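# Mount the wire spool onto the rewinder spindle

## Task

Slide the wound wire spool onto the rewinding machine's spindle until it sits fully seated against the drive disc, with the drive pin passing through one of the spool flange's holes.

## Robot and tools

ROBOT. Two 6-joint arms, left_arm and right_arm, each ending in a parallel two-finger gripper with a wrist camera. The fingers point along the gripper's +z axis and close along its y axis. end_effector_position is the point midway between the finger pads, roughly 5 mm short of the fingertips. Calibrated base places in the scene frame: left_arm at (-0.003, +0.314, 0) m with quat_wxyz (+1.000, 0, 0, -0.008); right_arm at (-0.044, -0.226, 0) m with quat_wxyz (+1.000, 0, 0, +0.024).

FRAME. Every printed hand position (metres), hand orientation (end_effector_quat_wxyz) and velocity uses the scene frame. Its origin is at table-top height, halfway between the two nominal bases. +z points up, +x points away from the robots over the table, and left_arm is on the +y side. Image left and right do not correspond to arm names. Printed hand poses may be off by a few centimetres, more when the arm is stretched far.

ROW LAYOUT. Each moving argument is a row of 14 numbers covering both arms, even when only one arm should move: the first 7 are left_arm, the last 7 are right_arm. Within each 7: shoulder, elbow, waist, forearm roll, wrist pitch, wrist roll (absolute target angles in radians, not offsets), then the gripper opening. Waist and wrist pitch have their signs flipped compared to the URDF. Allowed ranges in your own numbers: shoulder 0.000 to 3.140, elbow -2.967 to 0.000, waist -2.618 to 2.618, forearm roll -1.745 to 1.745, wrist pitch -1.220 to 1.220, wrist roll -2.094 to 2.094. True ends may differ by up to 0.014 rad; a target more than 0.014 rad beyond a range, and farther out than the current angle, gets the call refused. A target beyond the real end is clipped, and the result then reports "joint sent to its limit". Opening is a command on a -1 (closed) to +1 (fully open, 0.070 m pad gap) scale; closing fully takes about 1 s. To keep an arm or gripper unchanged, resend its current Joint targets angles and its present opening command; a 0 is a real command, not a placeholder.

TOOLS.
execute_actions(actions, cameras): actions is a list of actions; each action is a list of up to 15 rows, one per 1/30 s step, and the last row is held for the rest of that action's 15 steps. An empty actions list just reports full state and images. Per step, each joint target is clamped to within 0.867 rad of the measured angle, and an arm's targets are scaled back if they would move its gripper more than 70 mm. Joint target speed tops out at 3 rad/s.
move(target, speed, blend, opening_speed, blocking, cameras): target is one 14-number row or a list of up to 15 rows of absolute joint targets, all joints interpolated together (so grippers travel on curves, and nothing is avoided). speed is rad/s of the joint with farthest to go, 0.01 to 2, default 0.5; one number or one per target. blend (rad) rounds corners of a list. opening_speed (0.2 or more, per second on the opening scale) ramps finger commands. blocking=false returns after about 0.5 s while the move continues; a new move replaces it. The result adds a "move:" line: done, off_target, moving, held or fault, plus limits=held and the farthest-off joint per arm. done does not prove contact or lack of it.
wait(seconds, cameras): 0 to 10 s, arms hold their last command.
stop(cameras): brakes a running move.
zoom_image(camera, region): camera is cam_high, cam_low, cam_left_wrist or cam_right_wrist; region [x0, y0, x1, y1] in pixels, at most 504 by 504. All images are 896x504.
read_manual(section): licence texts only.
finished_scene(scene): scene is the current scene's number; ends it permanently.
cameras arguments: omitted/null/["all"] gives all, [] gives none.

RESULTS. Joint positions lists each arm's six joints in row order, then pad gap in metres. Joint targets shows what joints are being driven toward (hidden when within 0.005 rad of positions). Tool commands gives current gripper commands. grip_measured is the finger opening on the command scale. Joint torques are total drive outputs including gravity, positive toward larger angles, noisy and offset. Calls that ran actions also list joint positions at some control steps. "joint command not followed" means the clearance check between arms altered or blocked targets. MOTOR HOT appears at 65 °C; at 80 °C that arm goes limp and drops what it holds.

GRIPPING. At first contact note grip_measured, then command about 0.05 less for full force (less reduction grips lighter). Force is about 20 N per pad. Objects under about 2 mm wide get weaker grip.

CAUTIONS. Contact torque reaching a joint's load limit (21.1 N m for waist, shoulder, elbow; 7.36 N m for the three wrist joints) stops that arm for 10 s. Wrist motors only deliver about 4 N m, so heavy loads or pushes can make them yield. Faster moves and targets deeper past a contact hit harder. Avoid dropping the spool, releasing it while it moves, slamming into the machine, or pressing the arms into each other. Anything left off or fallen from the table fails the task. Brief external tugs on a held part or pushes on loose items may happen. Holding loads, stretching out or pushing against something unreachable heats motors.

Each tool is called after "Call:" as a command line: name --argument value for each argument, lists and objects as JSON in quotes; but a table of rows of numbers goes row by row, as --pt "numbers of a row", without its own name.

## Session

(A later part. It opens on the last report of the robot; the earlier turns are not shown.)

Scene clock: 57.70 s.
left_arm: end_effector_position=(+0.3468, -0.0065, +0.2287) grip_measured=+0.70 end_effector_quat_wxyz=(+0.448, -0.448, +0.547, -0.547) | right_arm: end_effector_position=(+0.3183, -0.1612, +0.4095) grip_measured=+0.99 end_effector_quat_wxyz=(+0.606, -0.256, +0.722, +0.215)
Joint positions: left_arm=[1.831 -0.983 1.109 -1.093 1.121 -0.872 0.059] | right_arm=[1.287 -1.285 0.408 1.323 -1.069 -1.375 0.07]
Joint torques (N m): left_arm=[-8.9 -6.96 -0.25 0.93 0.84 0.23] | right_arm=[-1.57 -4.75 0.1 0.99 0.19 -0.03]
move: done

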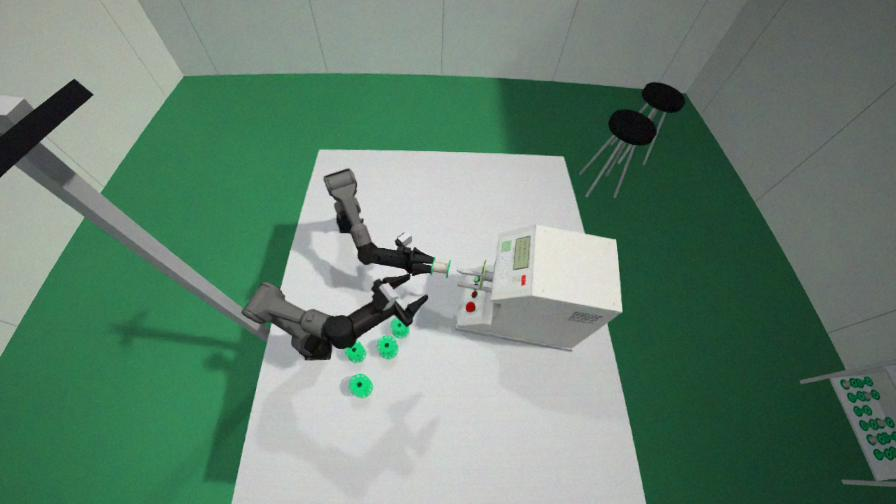

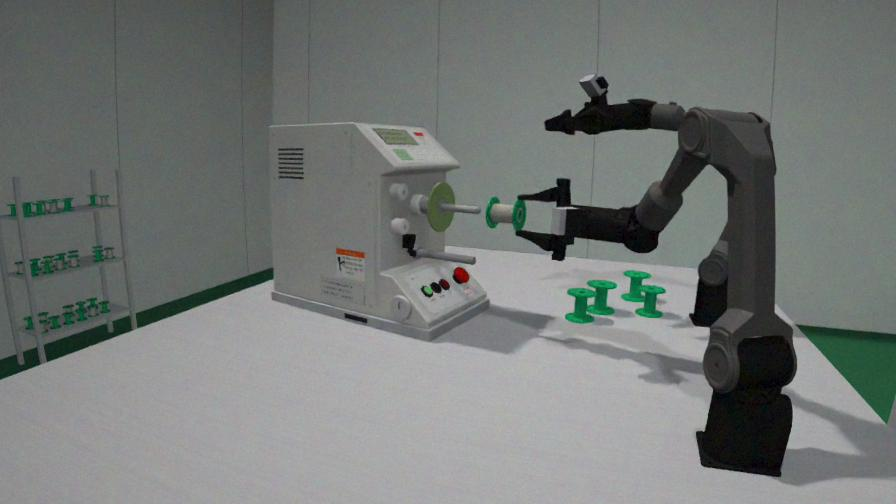

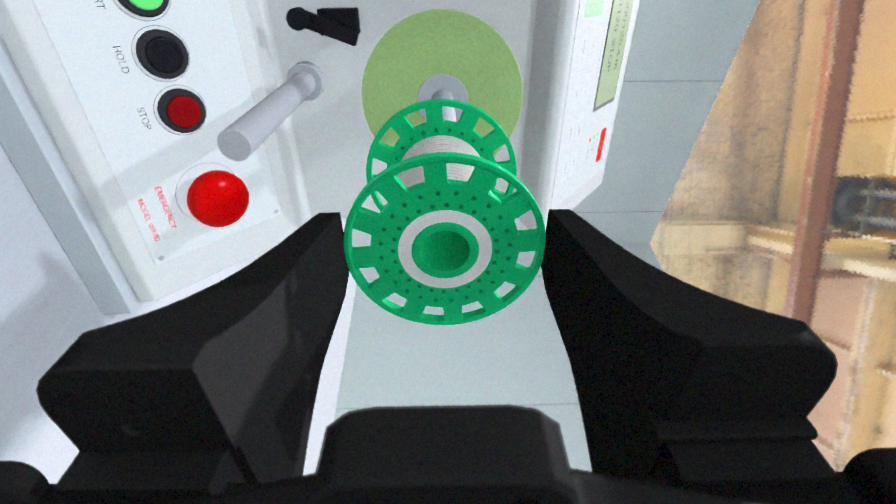

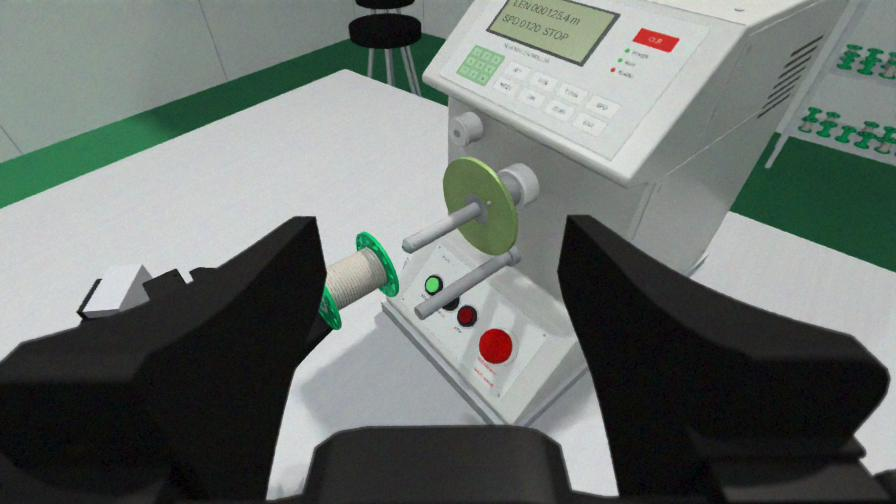

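Call:
move --target '[1.8725, -1.0505, 1.0483, -1.0535, 1.0701, -0.8699, 0.65, 1.2874, -1.2848, 0.4079, 1.3226, -1.0689, -1.3746, 1]' --speed 0.12

Call:
zoom_image --camera "cam_right_wrist" --region '[340, 160, 510, 320]'

Call:
zoom_image --camera "cam_left_wrist" --region '[330, 0, 590, 260]'

Call:
zoom_image --camera "cam_low" --region '[420, 160, 560, 250]'

Call:
zoom_image --camera "cam_high" --region '[420, 245, 500, 290]'

Scene clock: 77.53 s.
left_arm: end_effector_position=(+0.3709, -0.0107, +0.2294) grip_measured=+0.70 end_effector_quat_wxyz=(+0.448, -0.449, +0.546, -0.547) | right_arm: end_effector_position=(+0.3183, -0.1612, +0.4095) grip_measured=+0.99 end_effector_quat_wxyz=(+0.606, -0.256, +0.722, +0.215)
Joint positions: left_arm=[1.873 -1.051 1.047 -1.053 1.069 -0.87 0.059] | right_arm=[1.287 -1.285 0.408 1.323 -1.069 -1.375 0.07]
Joint torques (N m): left_arm=[-8.53 -6.88 0.71 0.82 0.89 0.33] | right_arm=[-1.57 -4.8 0.1 0.99 0.17 -0.02]
move: done

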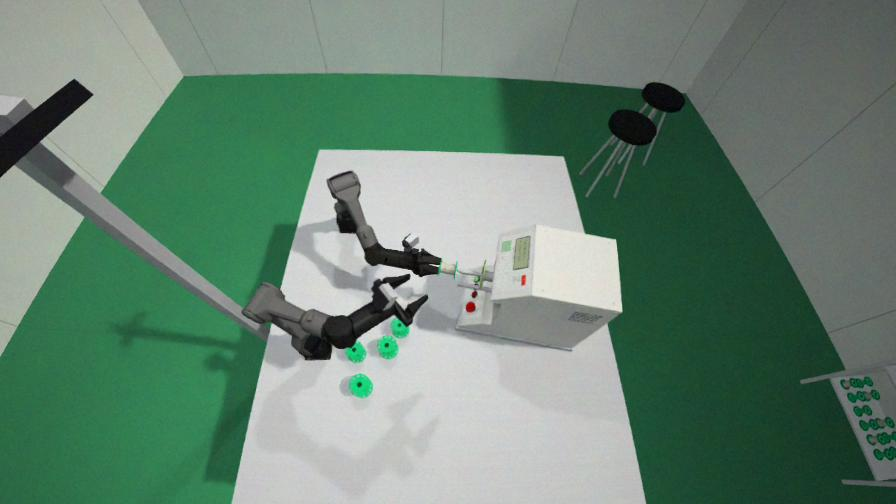

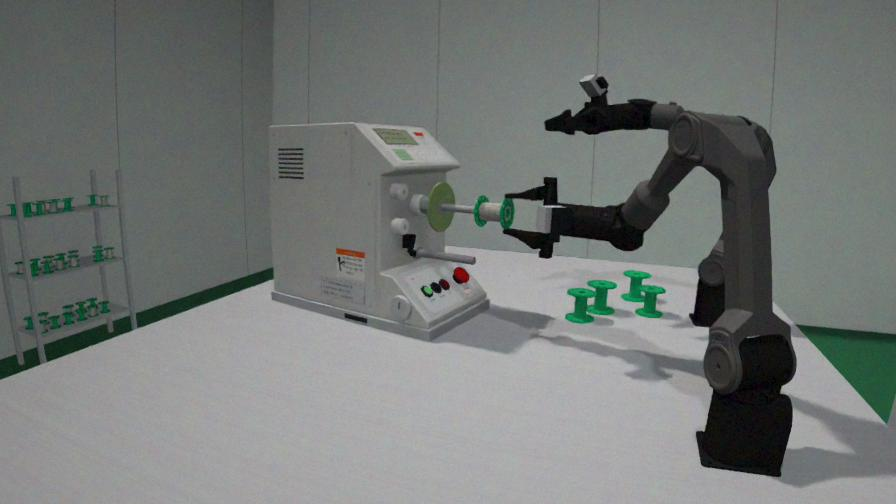

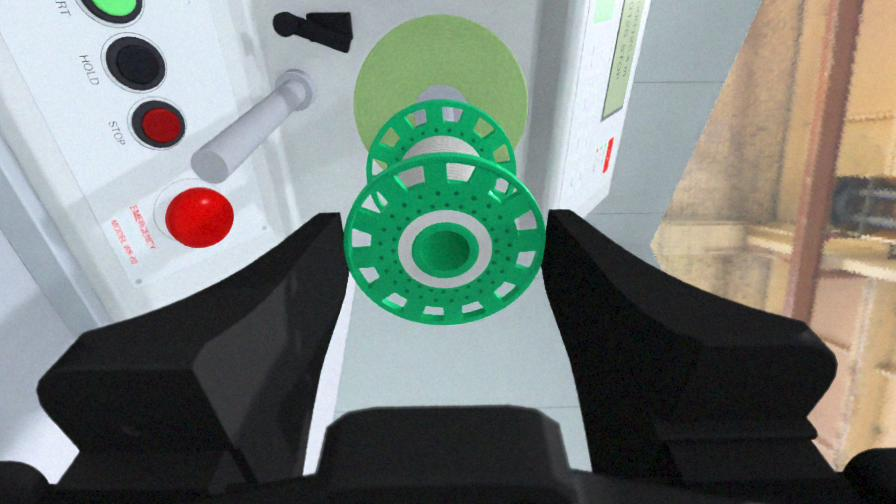

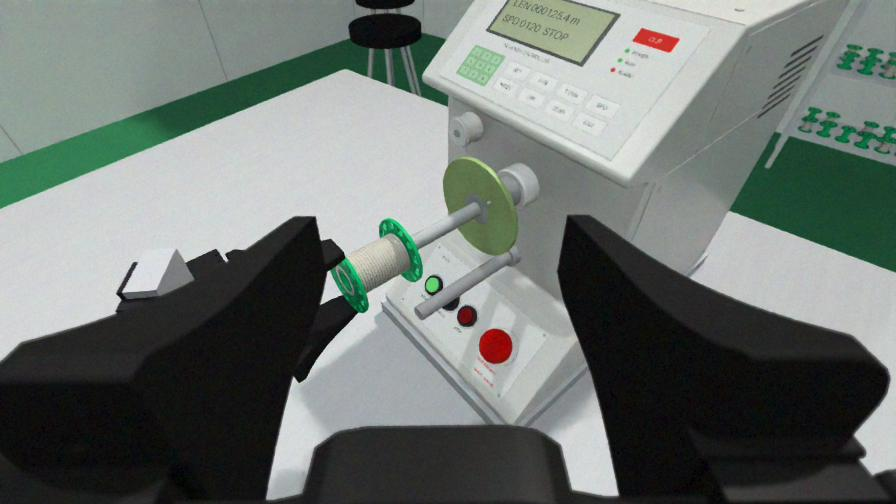

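Scaled by 2.965 from the camera's 896x504 image, which has a finer 1280x720 frame.

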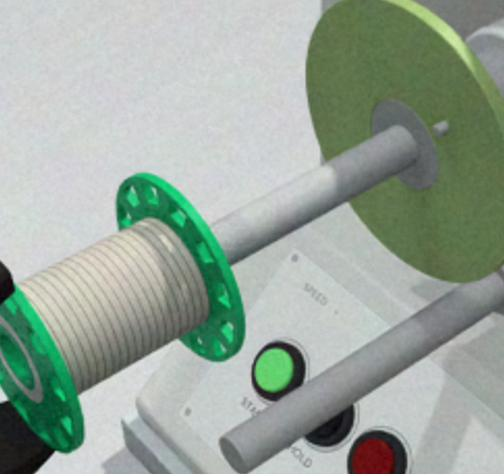

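Scaled by 1.938 from the camera's 896x504 image, which has a finer 1280x720 frame.

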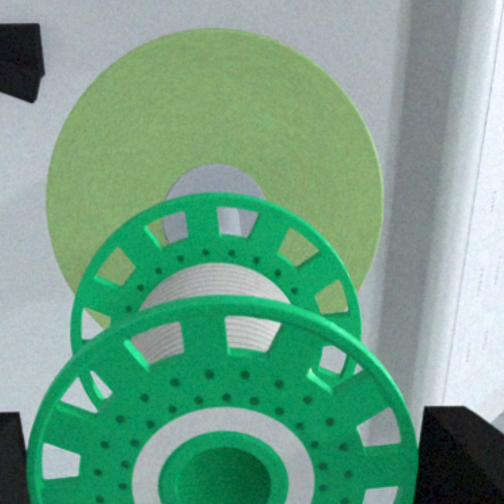

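Scaled by 3.600 from the camera's 896x504 image, which has a finer 1280x720 frame.

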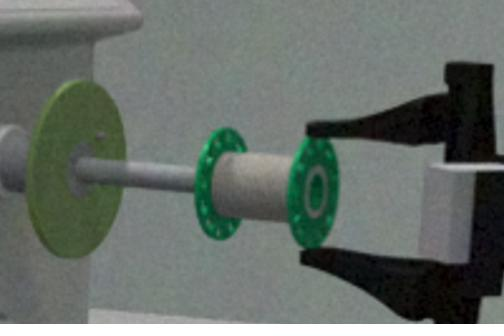

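Scaled by 6.300 from the camera's 896x504 image, which has a finer 1280x720 frame.

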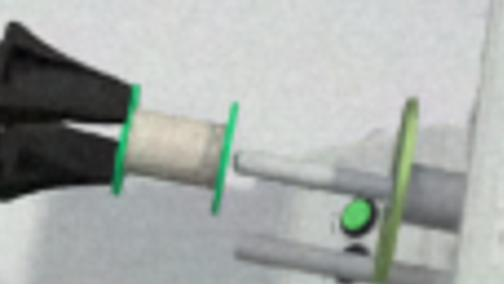

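Call:
move --target '[1.8937, -1.0859, 1.0499, -1.0780, 1.0766, -0.8473, 0.65, 1.2874, -1.2848, 0.4079, 1.3226, -1.0689, -1.3746, 1]' --speed 0.05

Call:
zoom_image --camera "cam_right_wrist" --region '[340, 160, 510, 320]'

Call:
zoom_image --camera "cam_left_wrist" --region '[330, 0, 590, 260]'

Call:
zoom_image --camera "cam_low" --region '[420, 160, 560, 250]'

Call:
zoom_image --camera "cam_high" --region '[420, 245, 500, 290]'

Scene clock: 86.67 s.
left_arm: end_effector_position=(+0.3748, -0.0133, +0.2294) grip_measured=+0.70 end_effector_quat_wxyz=(+0.454, -0.454, +0.542, -0.542) | right_arm: end_effector_position=(+0.3183, -0.1612, +0.4095) grip_measured=+0.99 end_effector_quat_wxyz=(+0.606, -0.256, +0.722, +0.215)
Joint positions: left_arm=[1.894 -1.086 1.049 -1.078 1.076 -0.848 0.059] | right_arm=[1.287 -1.285 0.408 1.323 -1.069 -1.375 0.07]
Joint torques (N m): left_arm=[-8.37 -7.71 1.2 0.94 0.85 0.21] | right_arm=[-1.6 -4.79 0.05 1 0.18 -0.03]
move: done

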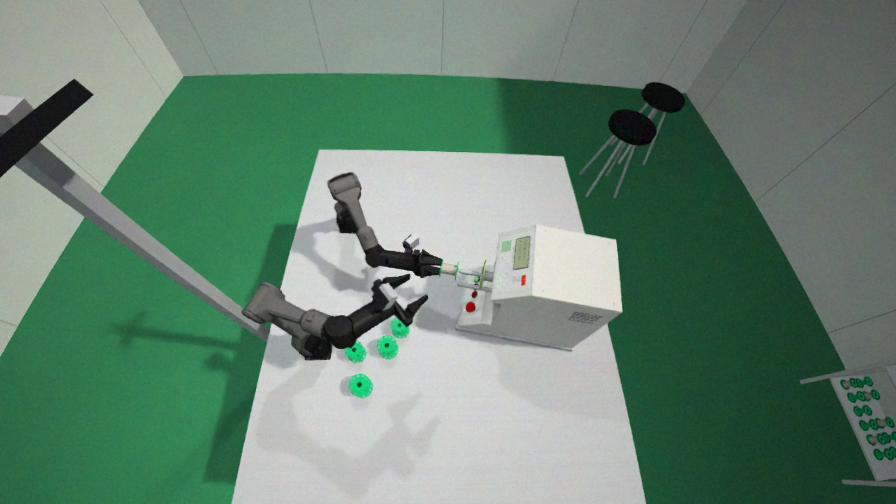

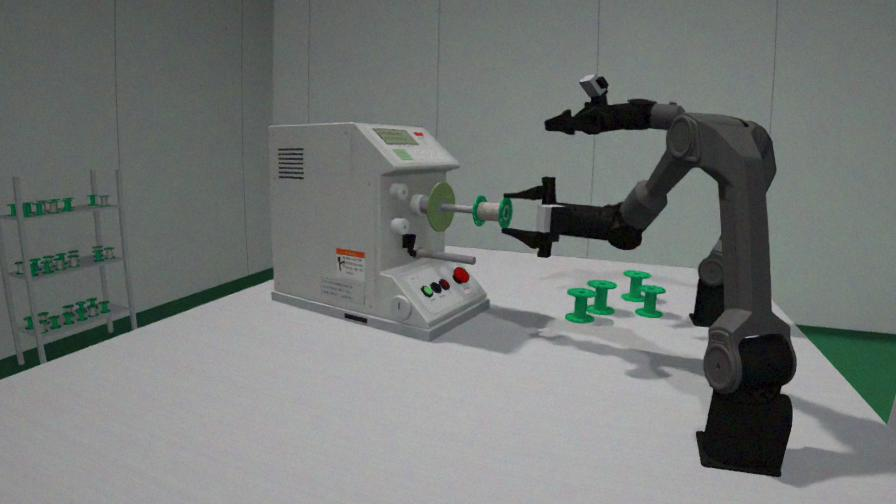

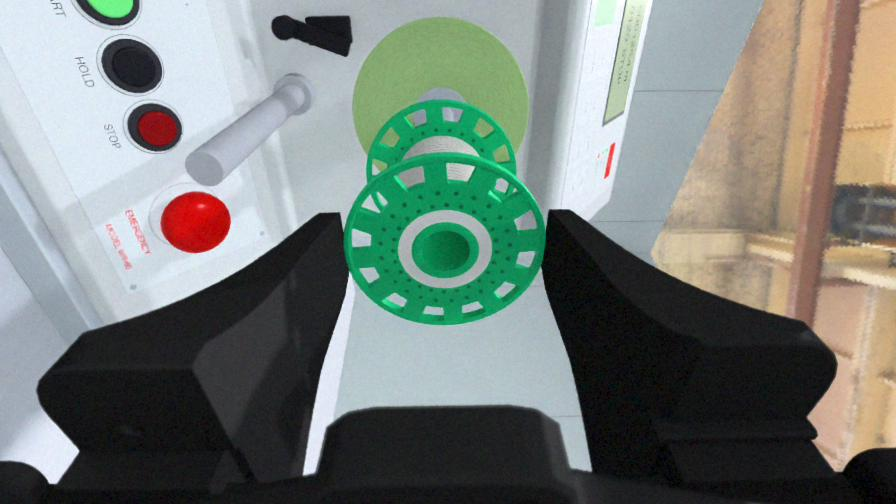

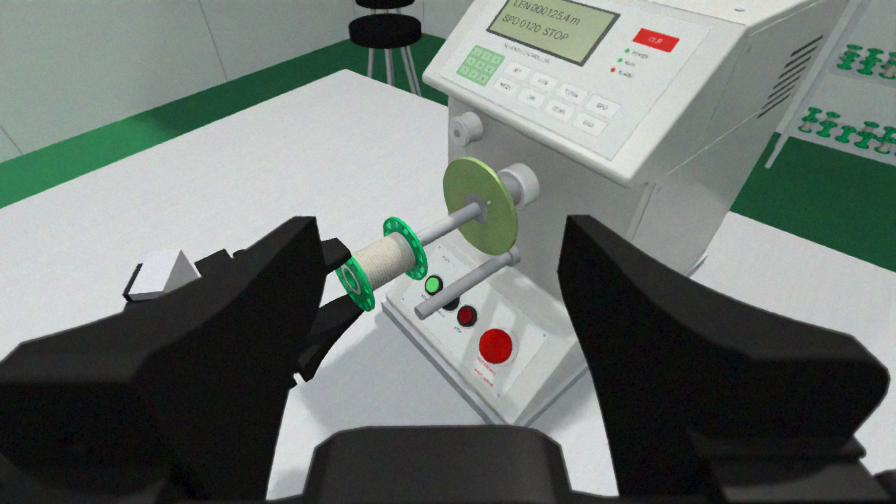

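Scaled by 2.965 from the camera's 896x504 image, which has a finer 1280x720 frame.

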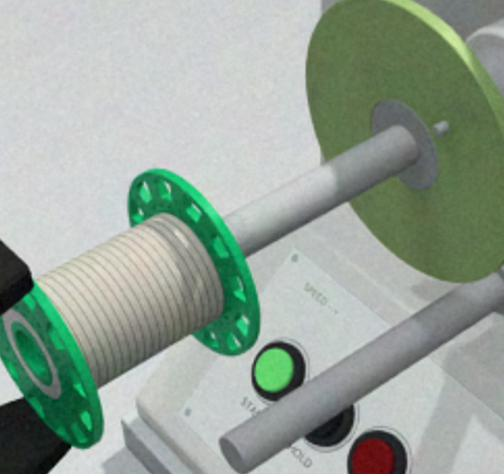

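Scaled by 1.938 from the camera's 896x504 image, which has a finer 1280x720 frame.

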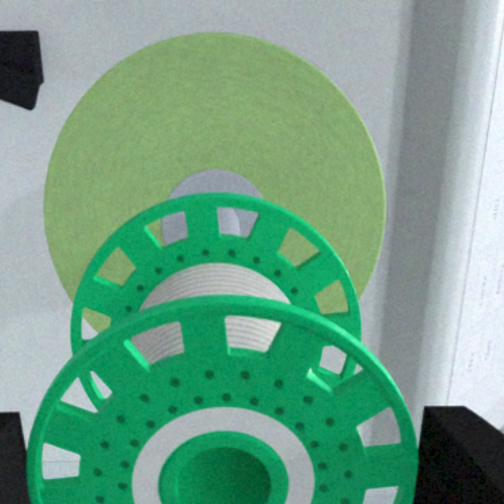

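Scaled by 3.600 from the camera's 896x504 image, which has a finer 1280x720 frame.

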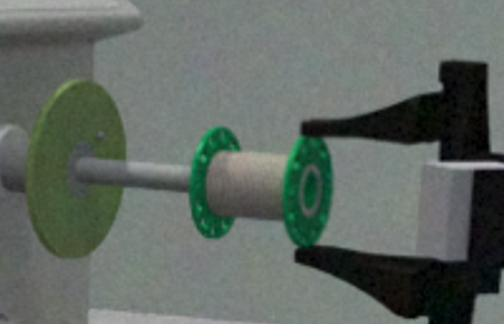

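Scaled by 6.300 from the camera's 896x504 image, which has a finer 1280x720 frame.

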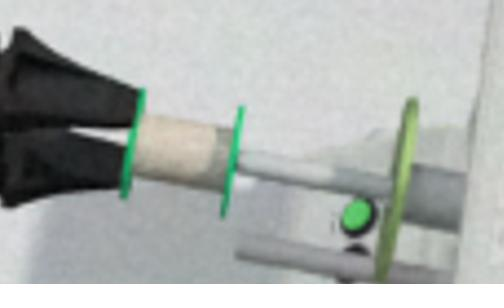

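Call:
move --target '[1.9166, -1.1236, 1.0228, -1.0622, 1.0517, -0.8437, 0.65, 1.2874, -1.2848, 0.4079, 1.3226, -1.0689, -1.3746, 1]' --speed 0.03

Call:
zoom_image --camera "cam_right_wrist" --region '[340, 160, 510, 320]'

Call:
zoom_image --camera "cam_left_wrist" --region '[330, 0, 590, 260]'

Call:
zoom_image --camera "cam_low" --region '[420, 160, 560, 250]'

Call:
zoom_image --camera "cam_high" --region '[420, 245, 500, 290]'

Scene clock: 94.73 s.
left_arm: end_effector_position=(+0.3865, -0.0158, +0.2299) grip_measured=+0.70 end_effector_quat_wxyz=(+0.454, -0.454, +0.542, -0.543) | right_arm: end_effector_position=(+0.3183, -0.1612, +0.4095) grip_measured=+0.99 end_effector_quat_wxyz=(+0.606, -0.256, +0.722, +0.215)
Joint positions: left_arm=[1.916 -1.124 1.023 -1.062 1.052 -0.844 0.059] | right_arm=[1.287 -1.285 0.408 1.323 -1.069 -1.375 0.07]
Joint torques (N m): left_arm=[-8.47 -7.96 0.17 0.99 0.68 0.32] | right_arm=[-1.62 -4.86 0.07 1.02 0.2 -0.04]
move: done

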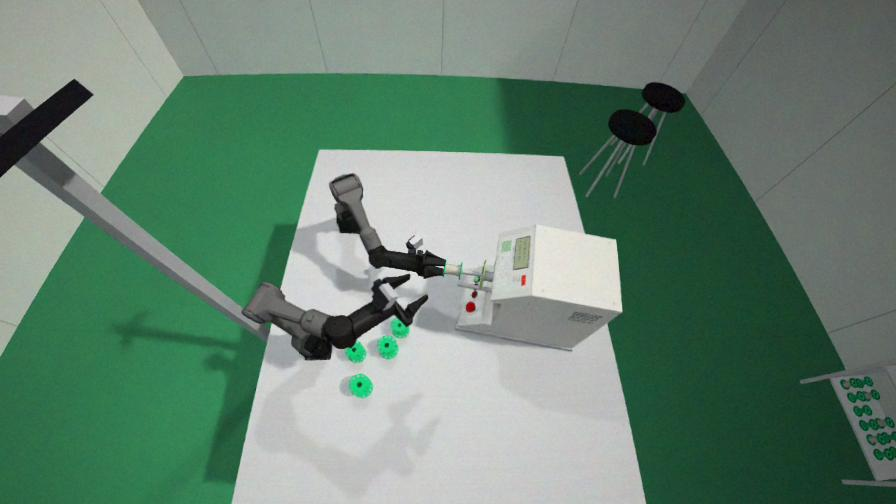

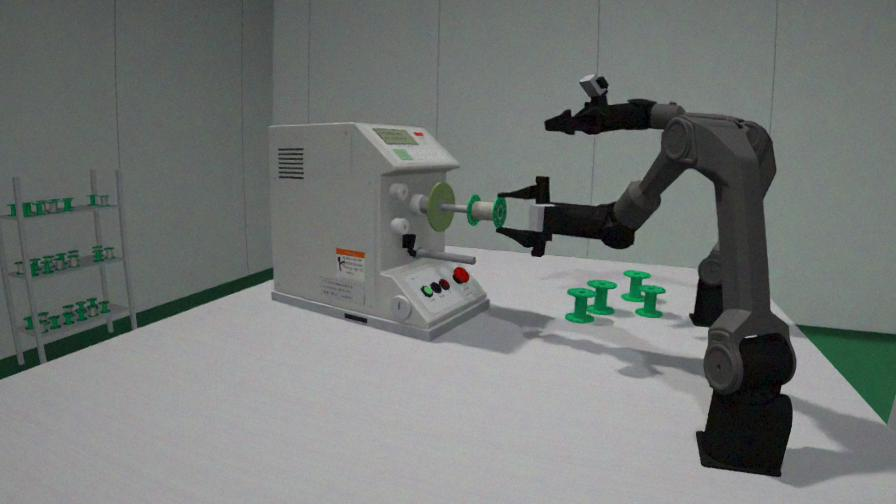

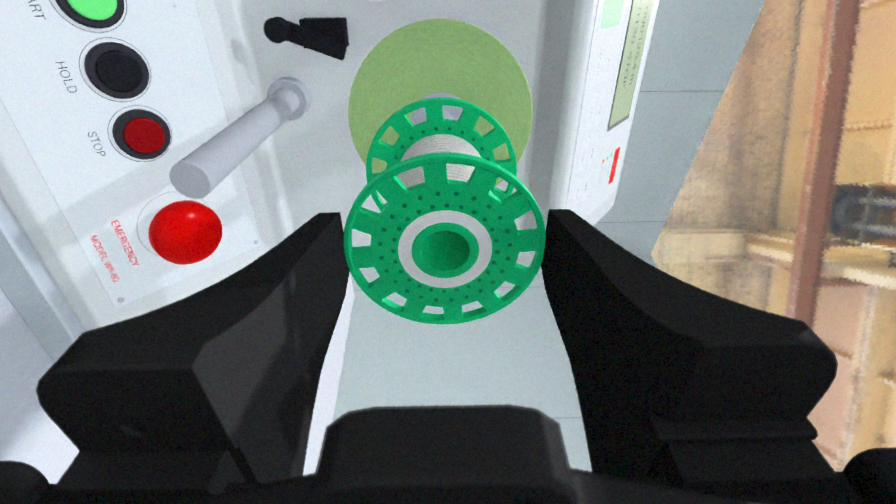

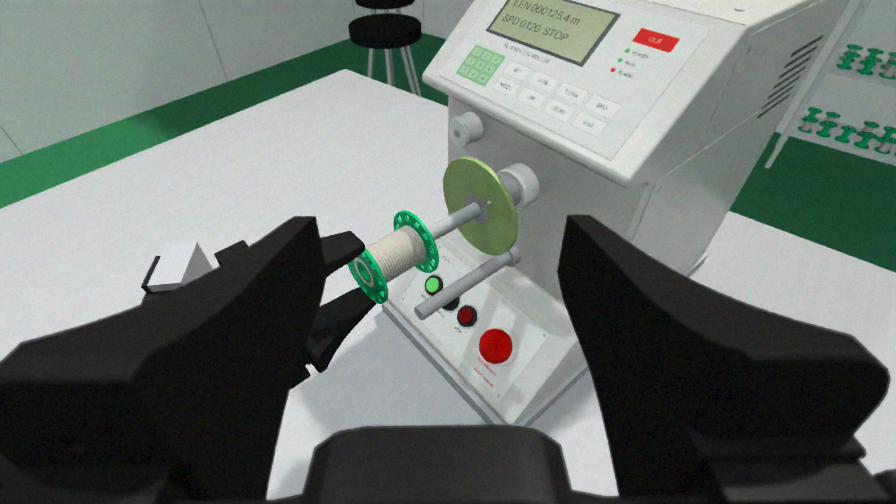

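Scaled by 2.965 from the camera's 896x504 image, which has a finer 1280x720 frame.

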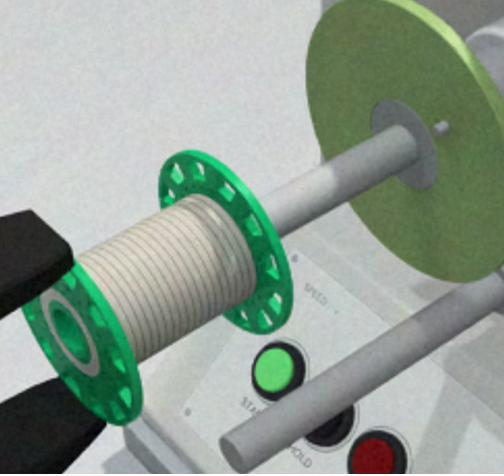

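Scaled by 1.938 from the camera's 896x504 image, which has a finer 1280x720 frame.

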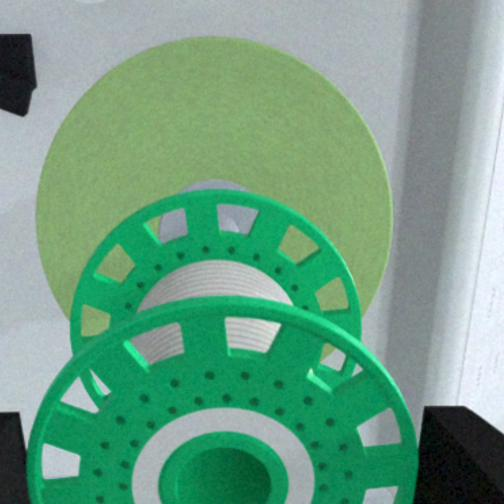

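Scaled by 3.600 from the camera's 896x504 image, which has a finer 1280x720 frame.

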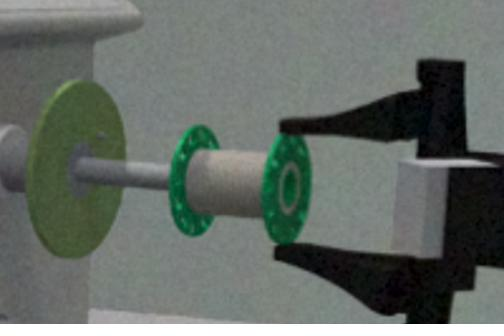

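Scaled by 6.300 from the camera's 896x504 image, which has a finer 1280x720 frame.

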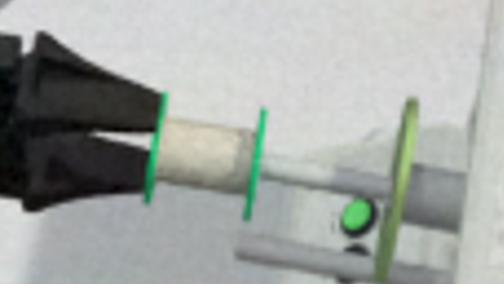

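Call:
move --target '[1.9505, -1.1793, 0.9829, -1.0390, 1.0143, -0.8392, 0.65, 1.2874, -1.2848, 0.4079, 1.3226, -1.0689, -1.3746, 1]' --speed 0.03

Call:
zoom_image --camera "cam_right_wrist" --region '[340, 160, 510, 320]'

Call:
zoom_image --camera "cam_left_wrist" --region '[330, 0, 590, 260]'

Call:
zoom_image --camera "cam_low" --region '[420, 160, 560, 250]'

Call:
zoom_image --camera "cam_high" --region '[420, 245, 500, 290]'

Scene clock: 100.67 s.
left_arm: end_effector_position=(+0.4043, -0.0184, +0.2295) grip_measured=+0.70 end_effector_quat_wxyz=(+0.454, -0.454, +0.542, -0.542) | right_arm: end_effector_position=(+0.3183, -0.1612, +0.4095) grip_measured=+0.99 end_effector_quat_wxyz=(+0.606, -0.256, +0.722, +0.215)
Joint positions: left_arm=[1.951 -1.18 0.982 -1.039 1.015 -0.84 0.059] | right_arm=[1.287 -1.285 0.408 1.323 -1.069 -1.375 0.07]
Joint torques (N m): left_arm=[-8.32 -9.18 0.72 1.38 0.35 0.32] | right_arm=[-1.62 -4.88 0.09 1.04 0.22 -0.06]
move: done

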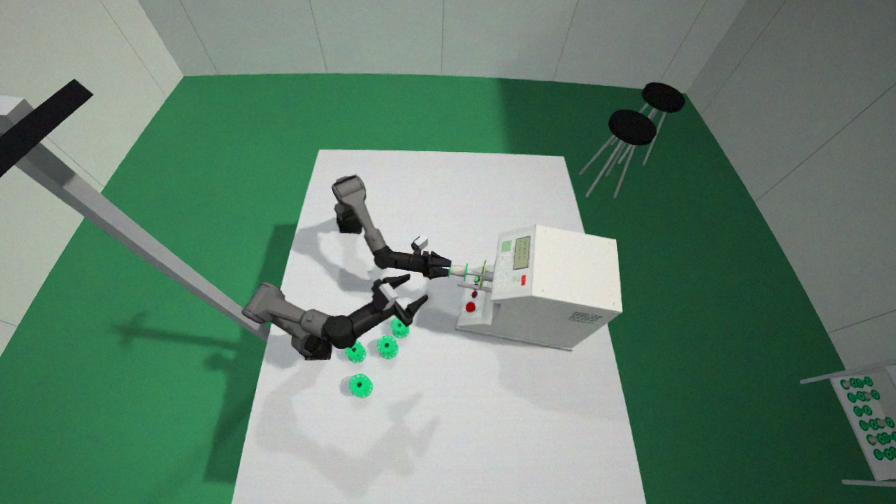

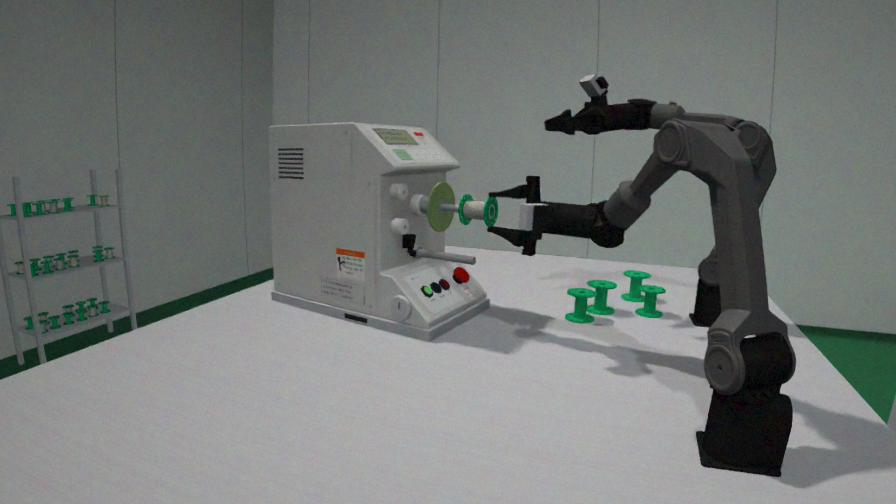

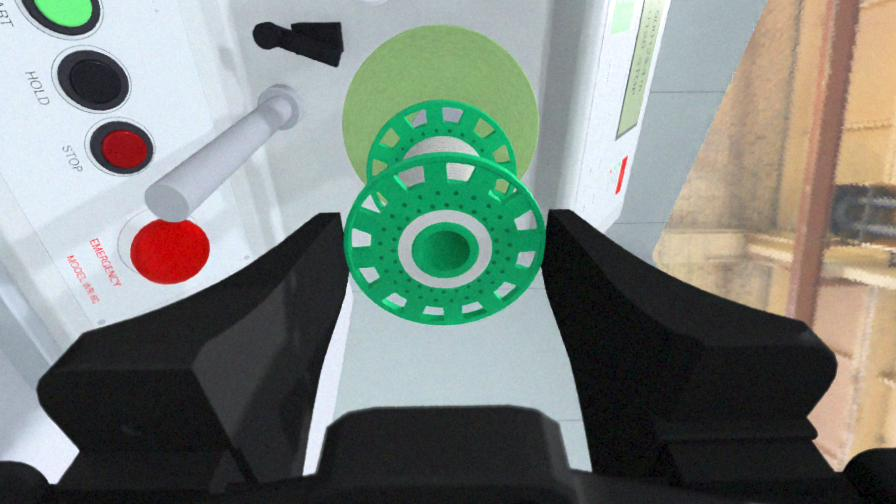

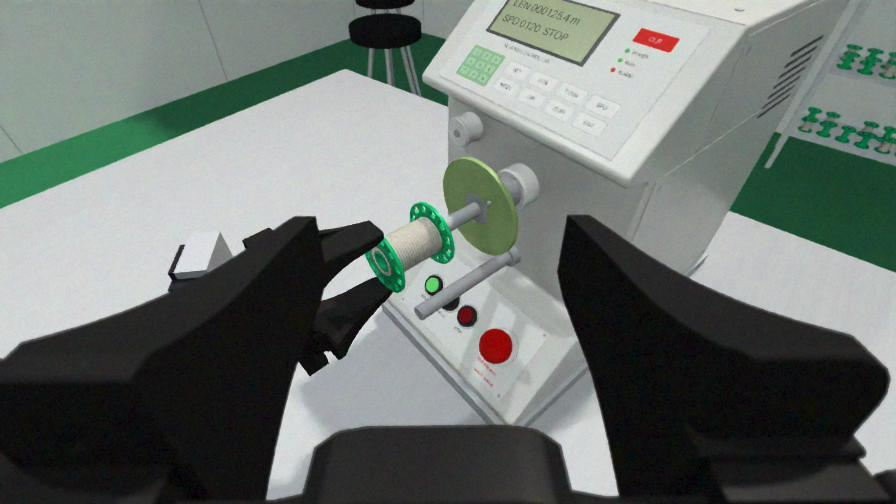

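Scaled by 2.965 from the camera's 896x504 image, which has a finer 1280x720 frame.

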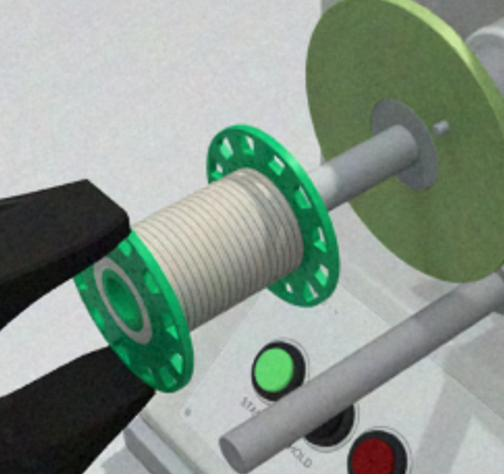

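Scaled by 1.938 from the camera's 896x504 image, which has a finer 1280x720 frame.

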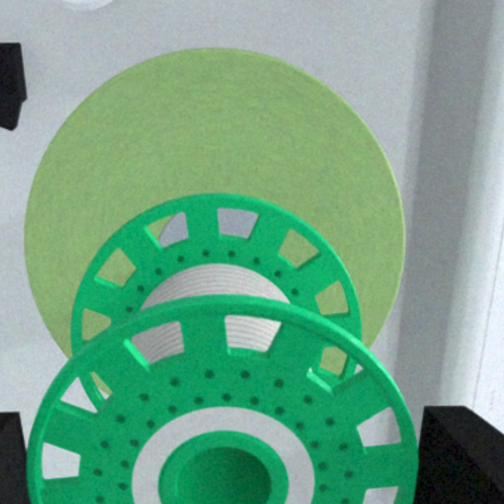

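Scaled by 3.600 from the camera's 896x504 image, which has a finer 1280x720 frame.

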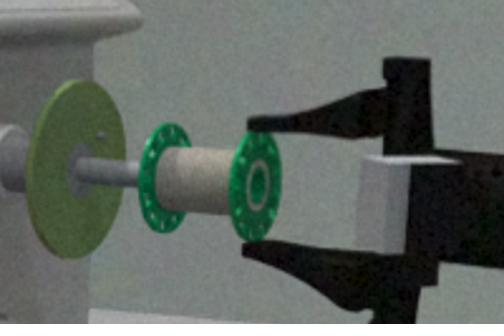

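Scaled by 6.300 from the camera's 896x504 image, which has a finer 1280x720 frame.

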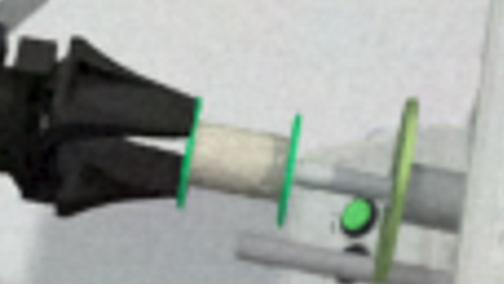

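Call:
move --target '[1.9841, -1.2332, 0.9479, -1.0192, 0.9812, -0.8374, 0.65, 1.2874, -1.2848, 0.4079, 1.3226, -1.0689, -1.3746, 1]' --speed 0.03

Call:
zoom_image --camera "cam_right_wrist" --region '[380, 150, 540, 300]'

Call:
zoom_image --camera "cam_left_wrist" --region '[330, 0, 590, 260]'

Call:
zoom_image --camera "cam_low" --region '[420, 160, 560, 250]'

Call:
zoom_image --camera "cam_high" --region '[420, 245, 500, 290]'

Scene clock: 106.07 s.
left_arm: end_effector_position=(+0.4202, -0.0213, +0.2291) grip_measured=+0.70 end_effector_quat_wxyz=(+0.453, -0.454, +0.542, -0.543) | right_arm: end_effector_position=(+0.3183, -0.1612, +0.4095) grip_measured=+0.99 end_effector_quat_wxyz=(+0.606, -0.256, +0.722, +0.215)
Joint positions: left_arm=[1.984 -1.233 0.949 -1.019 0.981 -0.838 0.059] | right_arm=[1.287 -1.285 0.408 1.323 -1.069 -1.375 0.07]
Joint torques (N m): left_arm=[-9.08 -8.42 0.26 1.01 0.59 0.33] | right_arm=[-1.67 -4.84 0.07 1.06 0.24 -0.07]
move: done

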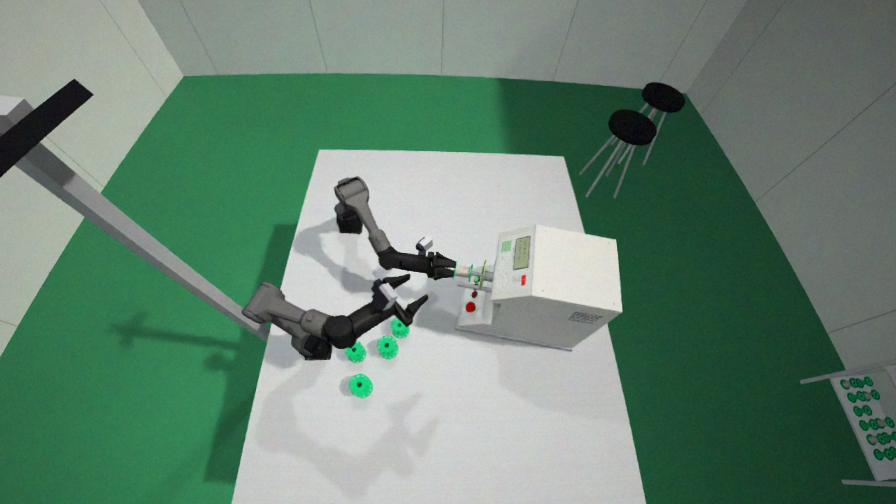

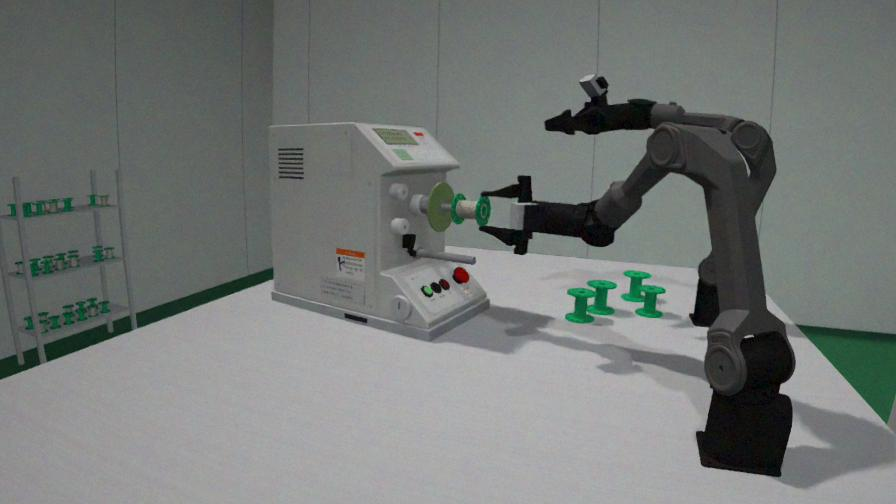

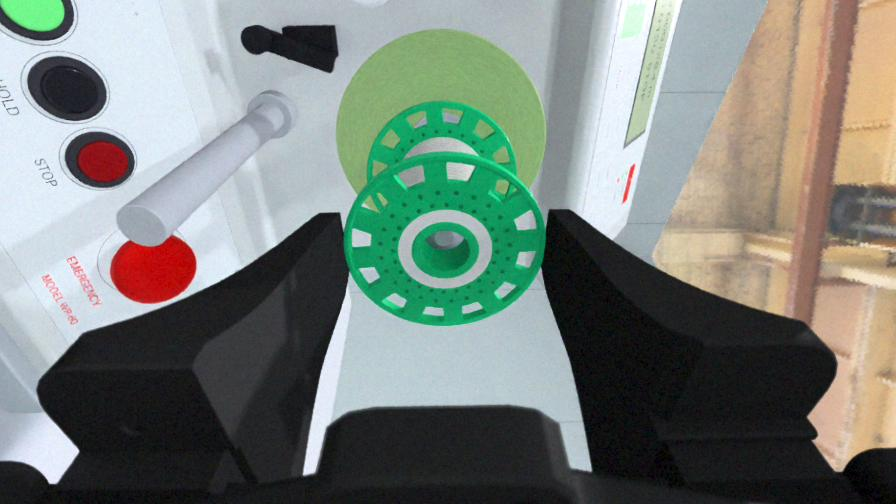

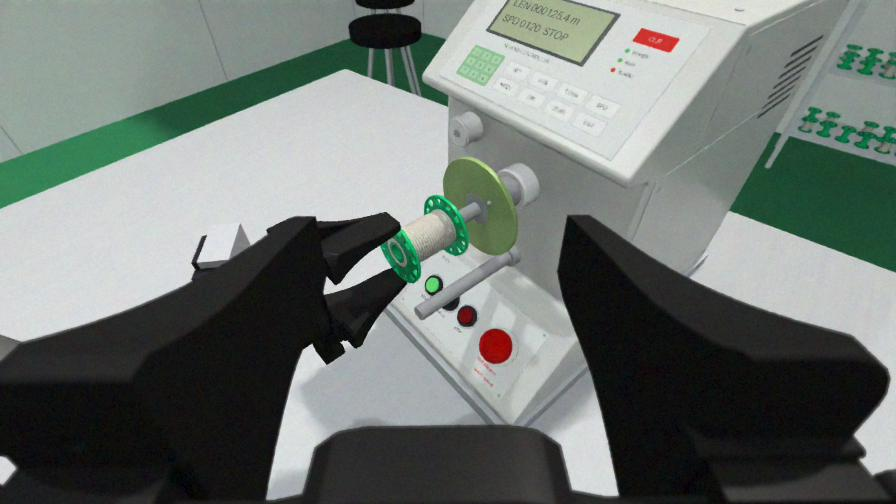

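Scaled by 3.150 from the camera's 896x504 image, which has a finer 1280x720 frame.

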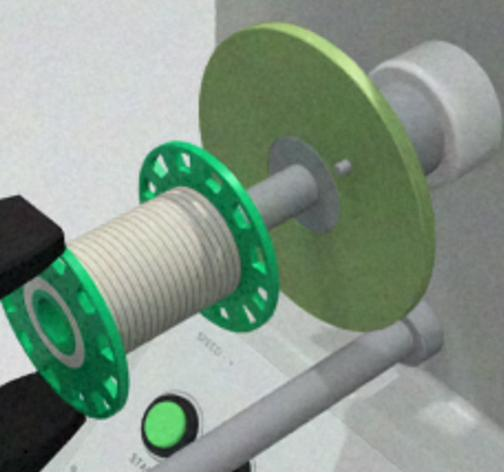

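Scaled by 1.938 from the camera's 896x504 image, which has a finer 1280x720 frame.

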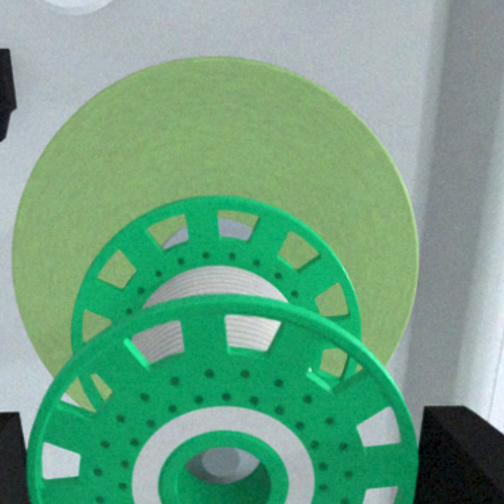

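Scaled by 3.600 from the camera's 896x504 image, which has a finer 1280x720 frame.

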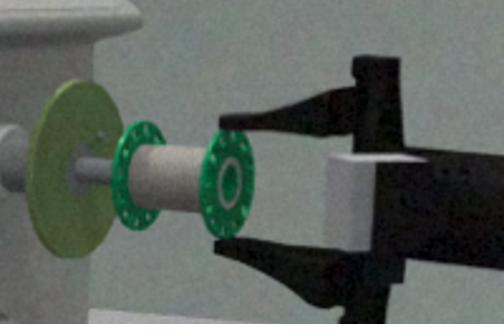

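Scaled by 6.300 from the camera's 896x504 image, which has a finer 1280x720 frame.

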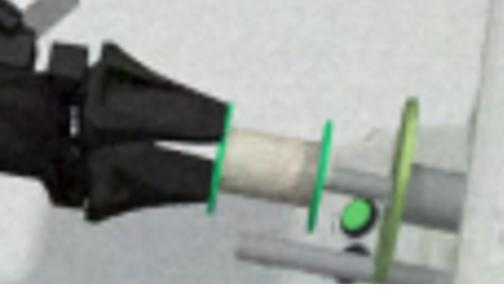

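Call:
zoom_image --camera "cam_left_wrist" --region '[395, 200, 495, 300]'

Call:
zoom_image --camera "cam_right_wrist" --region '[420, 180, 500, 260]'

Scaled by 5.040 from the camera's 896x504 image, which has a finer 1280x720 frame.

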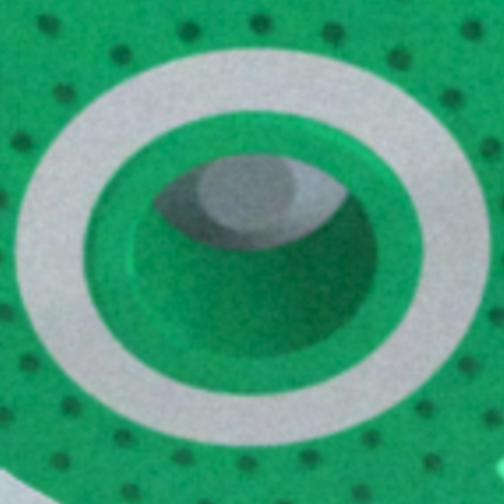

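Scaled by 6.300 from the camera's 896x504 image, which has a finer 1280x720 frame.

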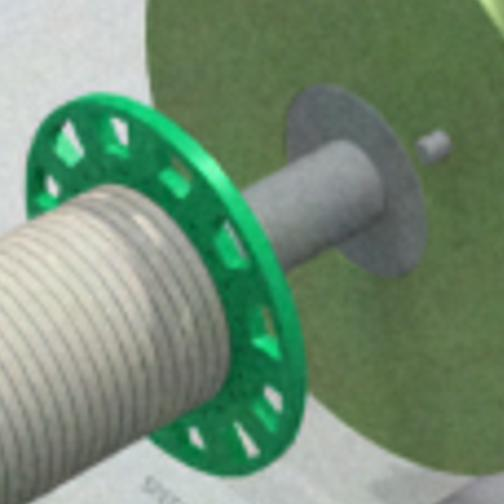

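Call:
zoom_image --camera "cam_right_wrist" --region '[420, 190, 472, 260]'

Scaled by 7.200 from the camera's 896x504 image, which has a finer 1280x720 frame.

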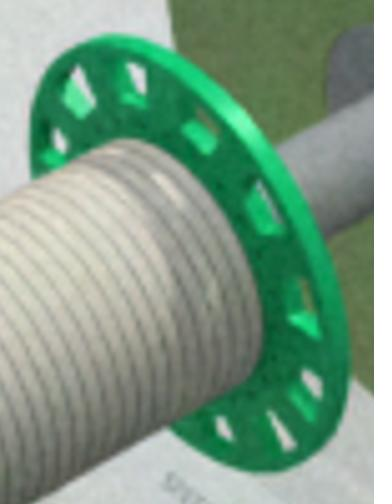

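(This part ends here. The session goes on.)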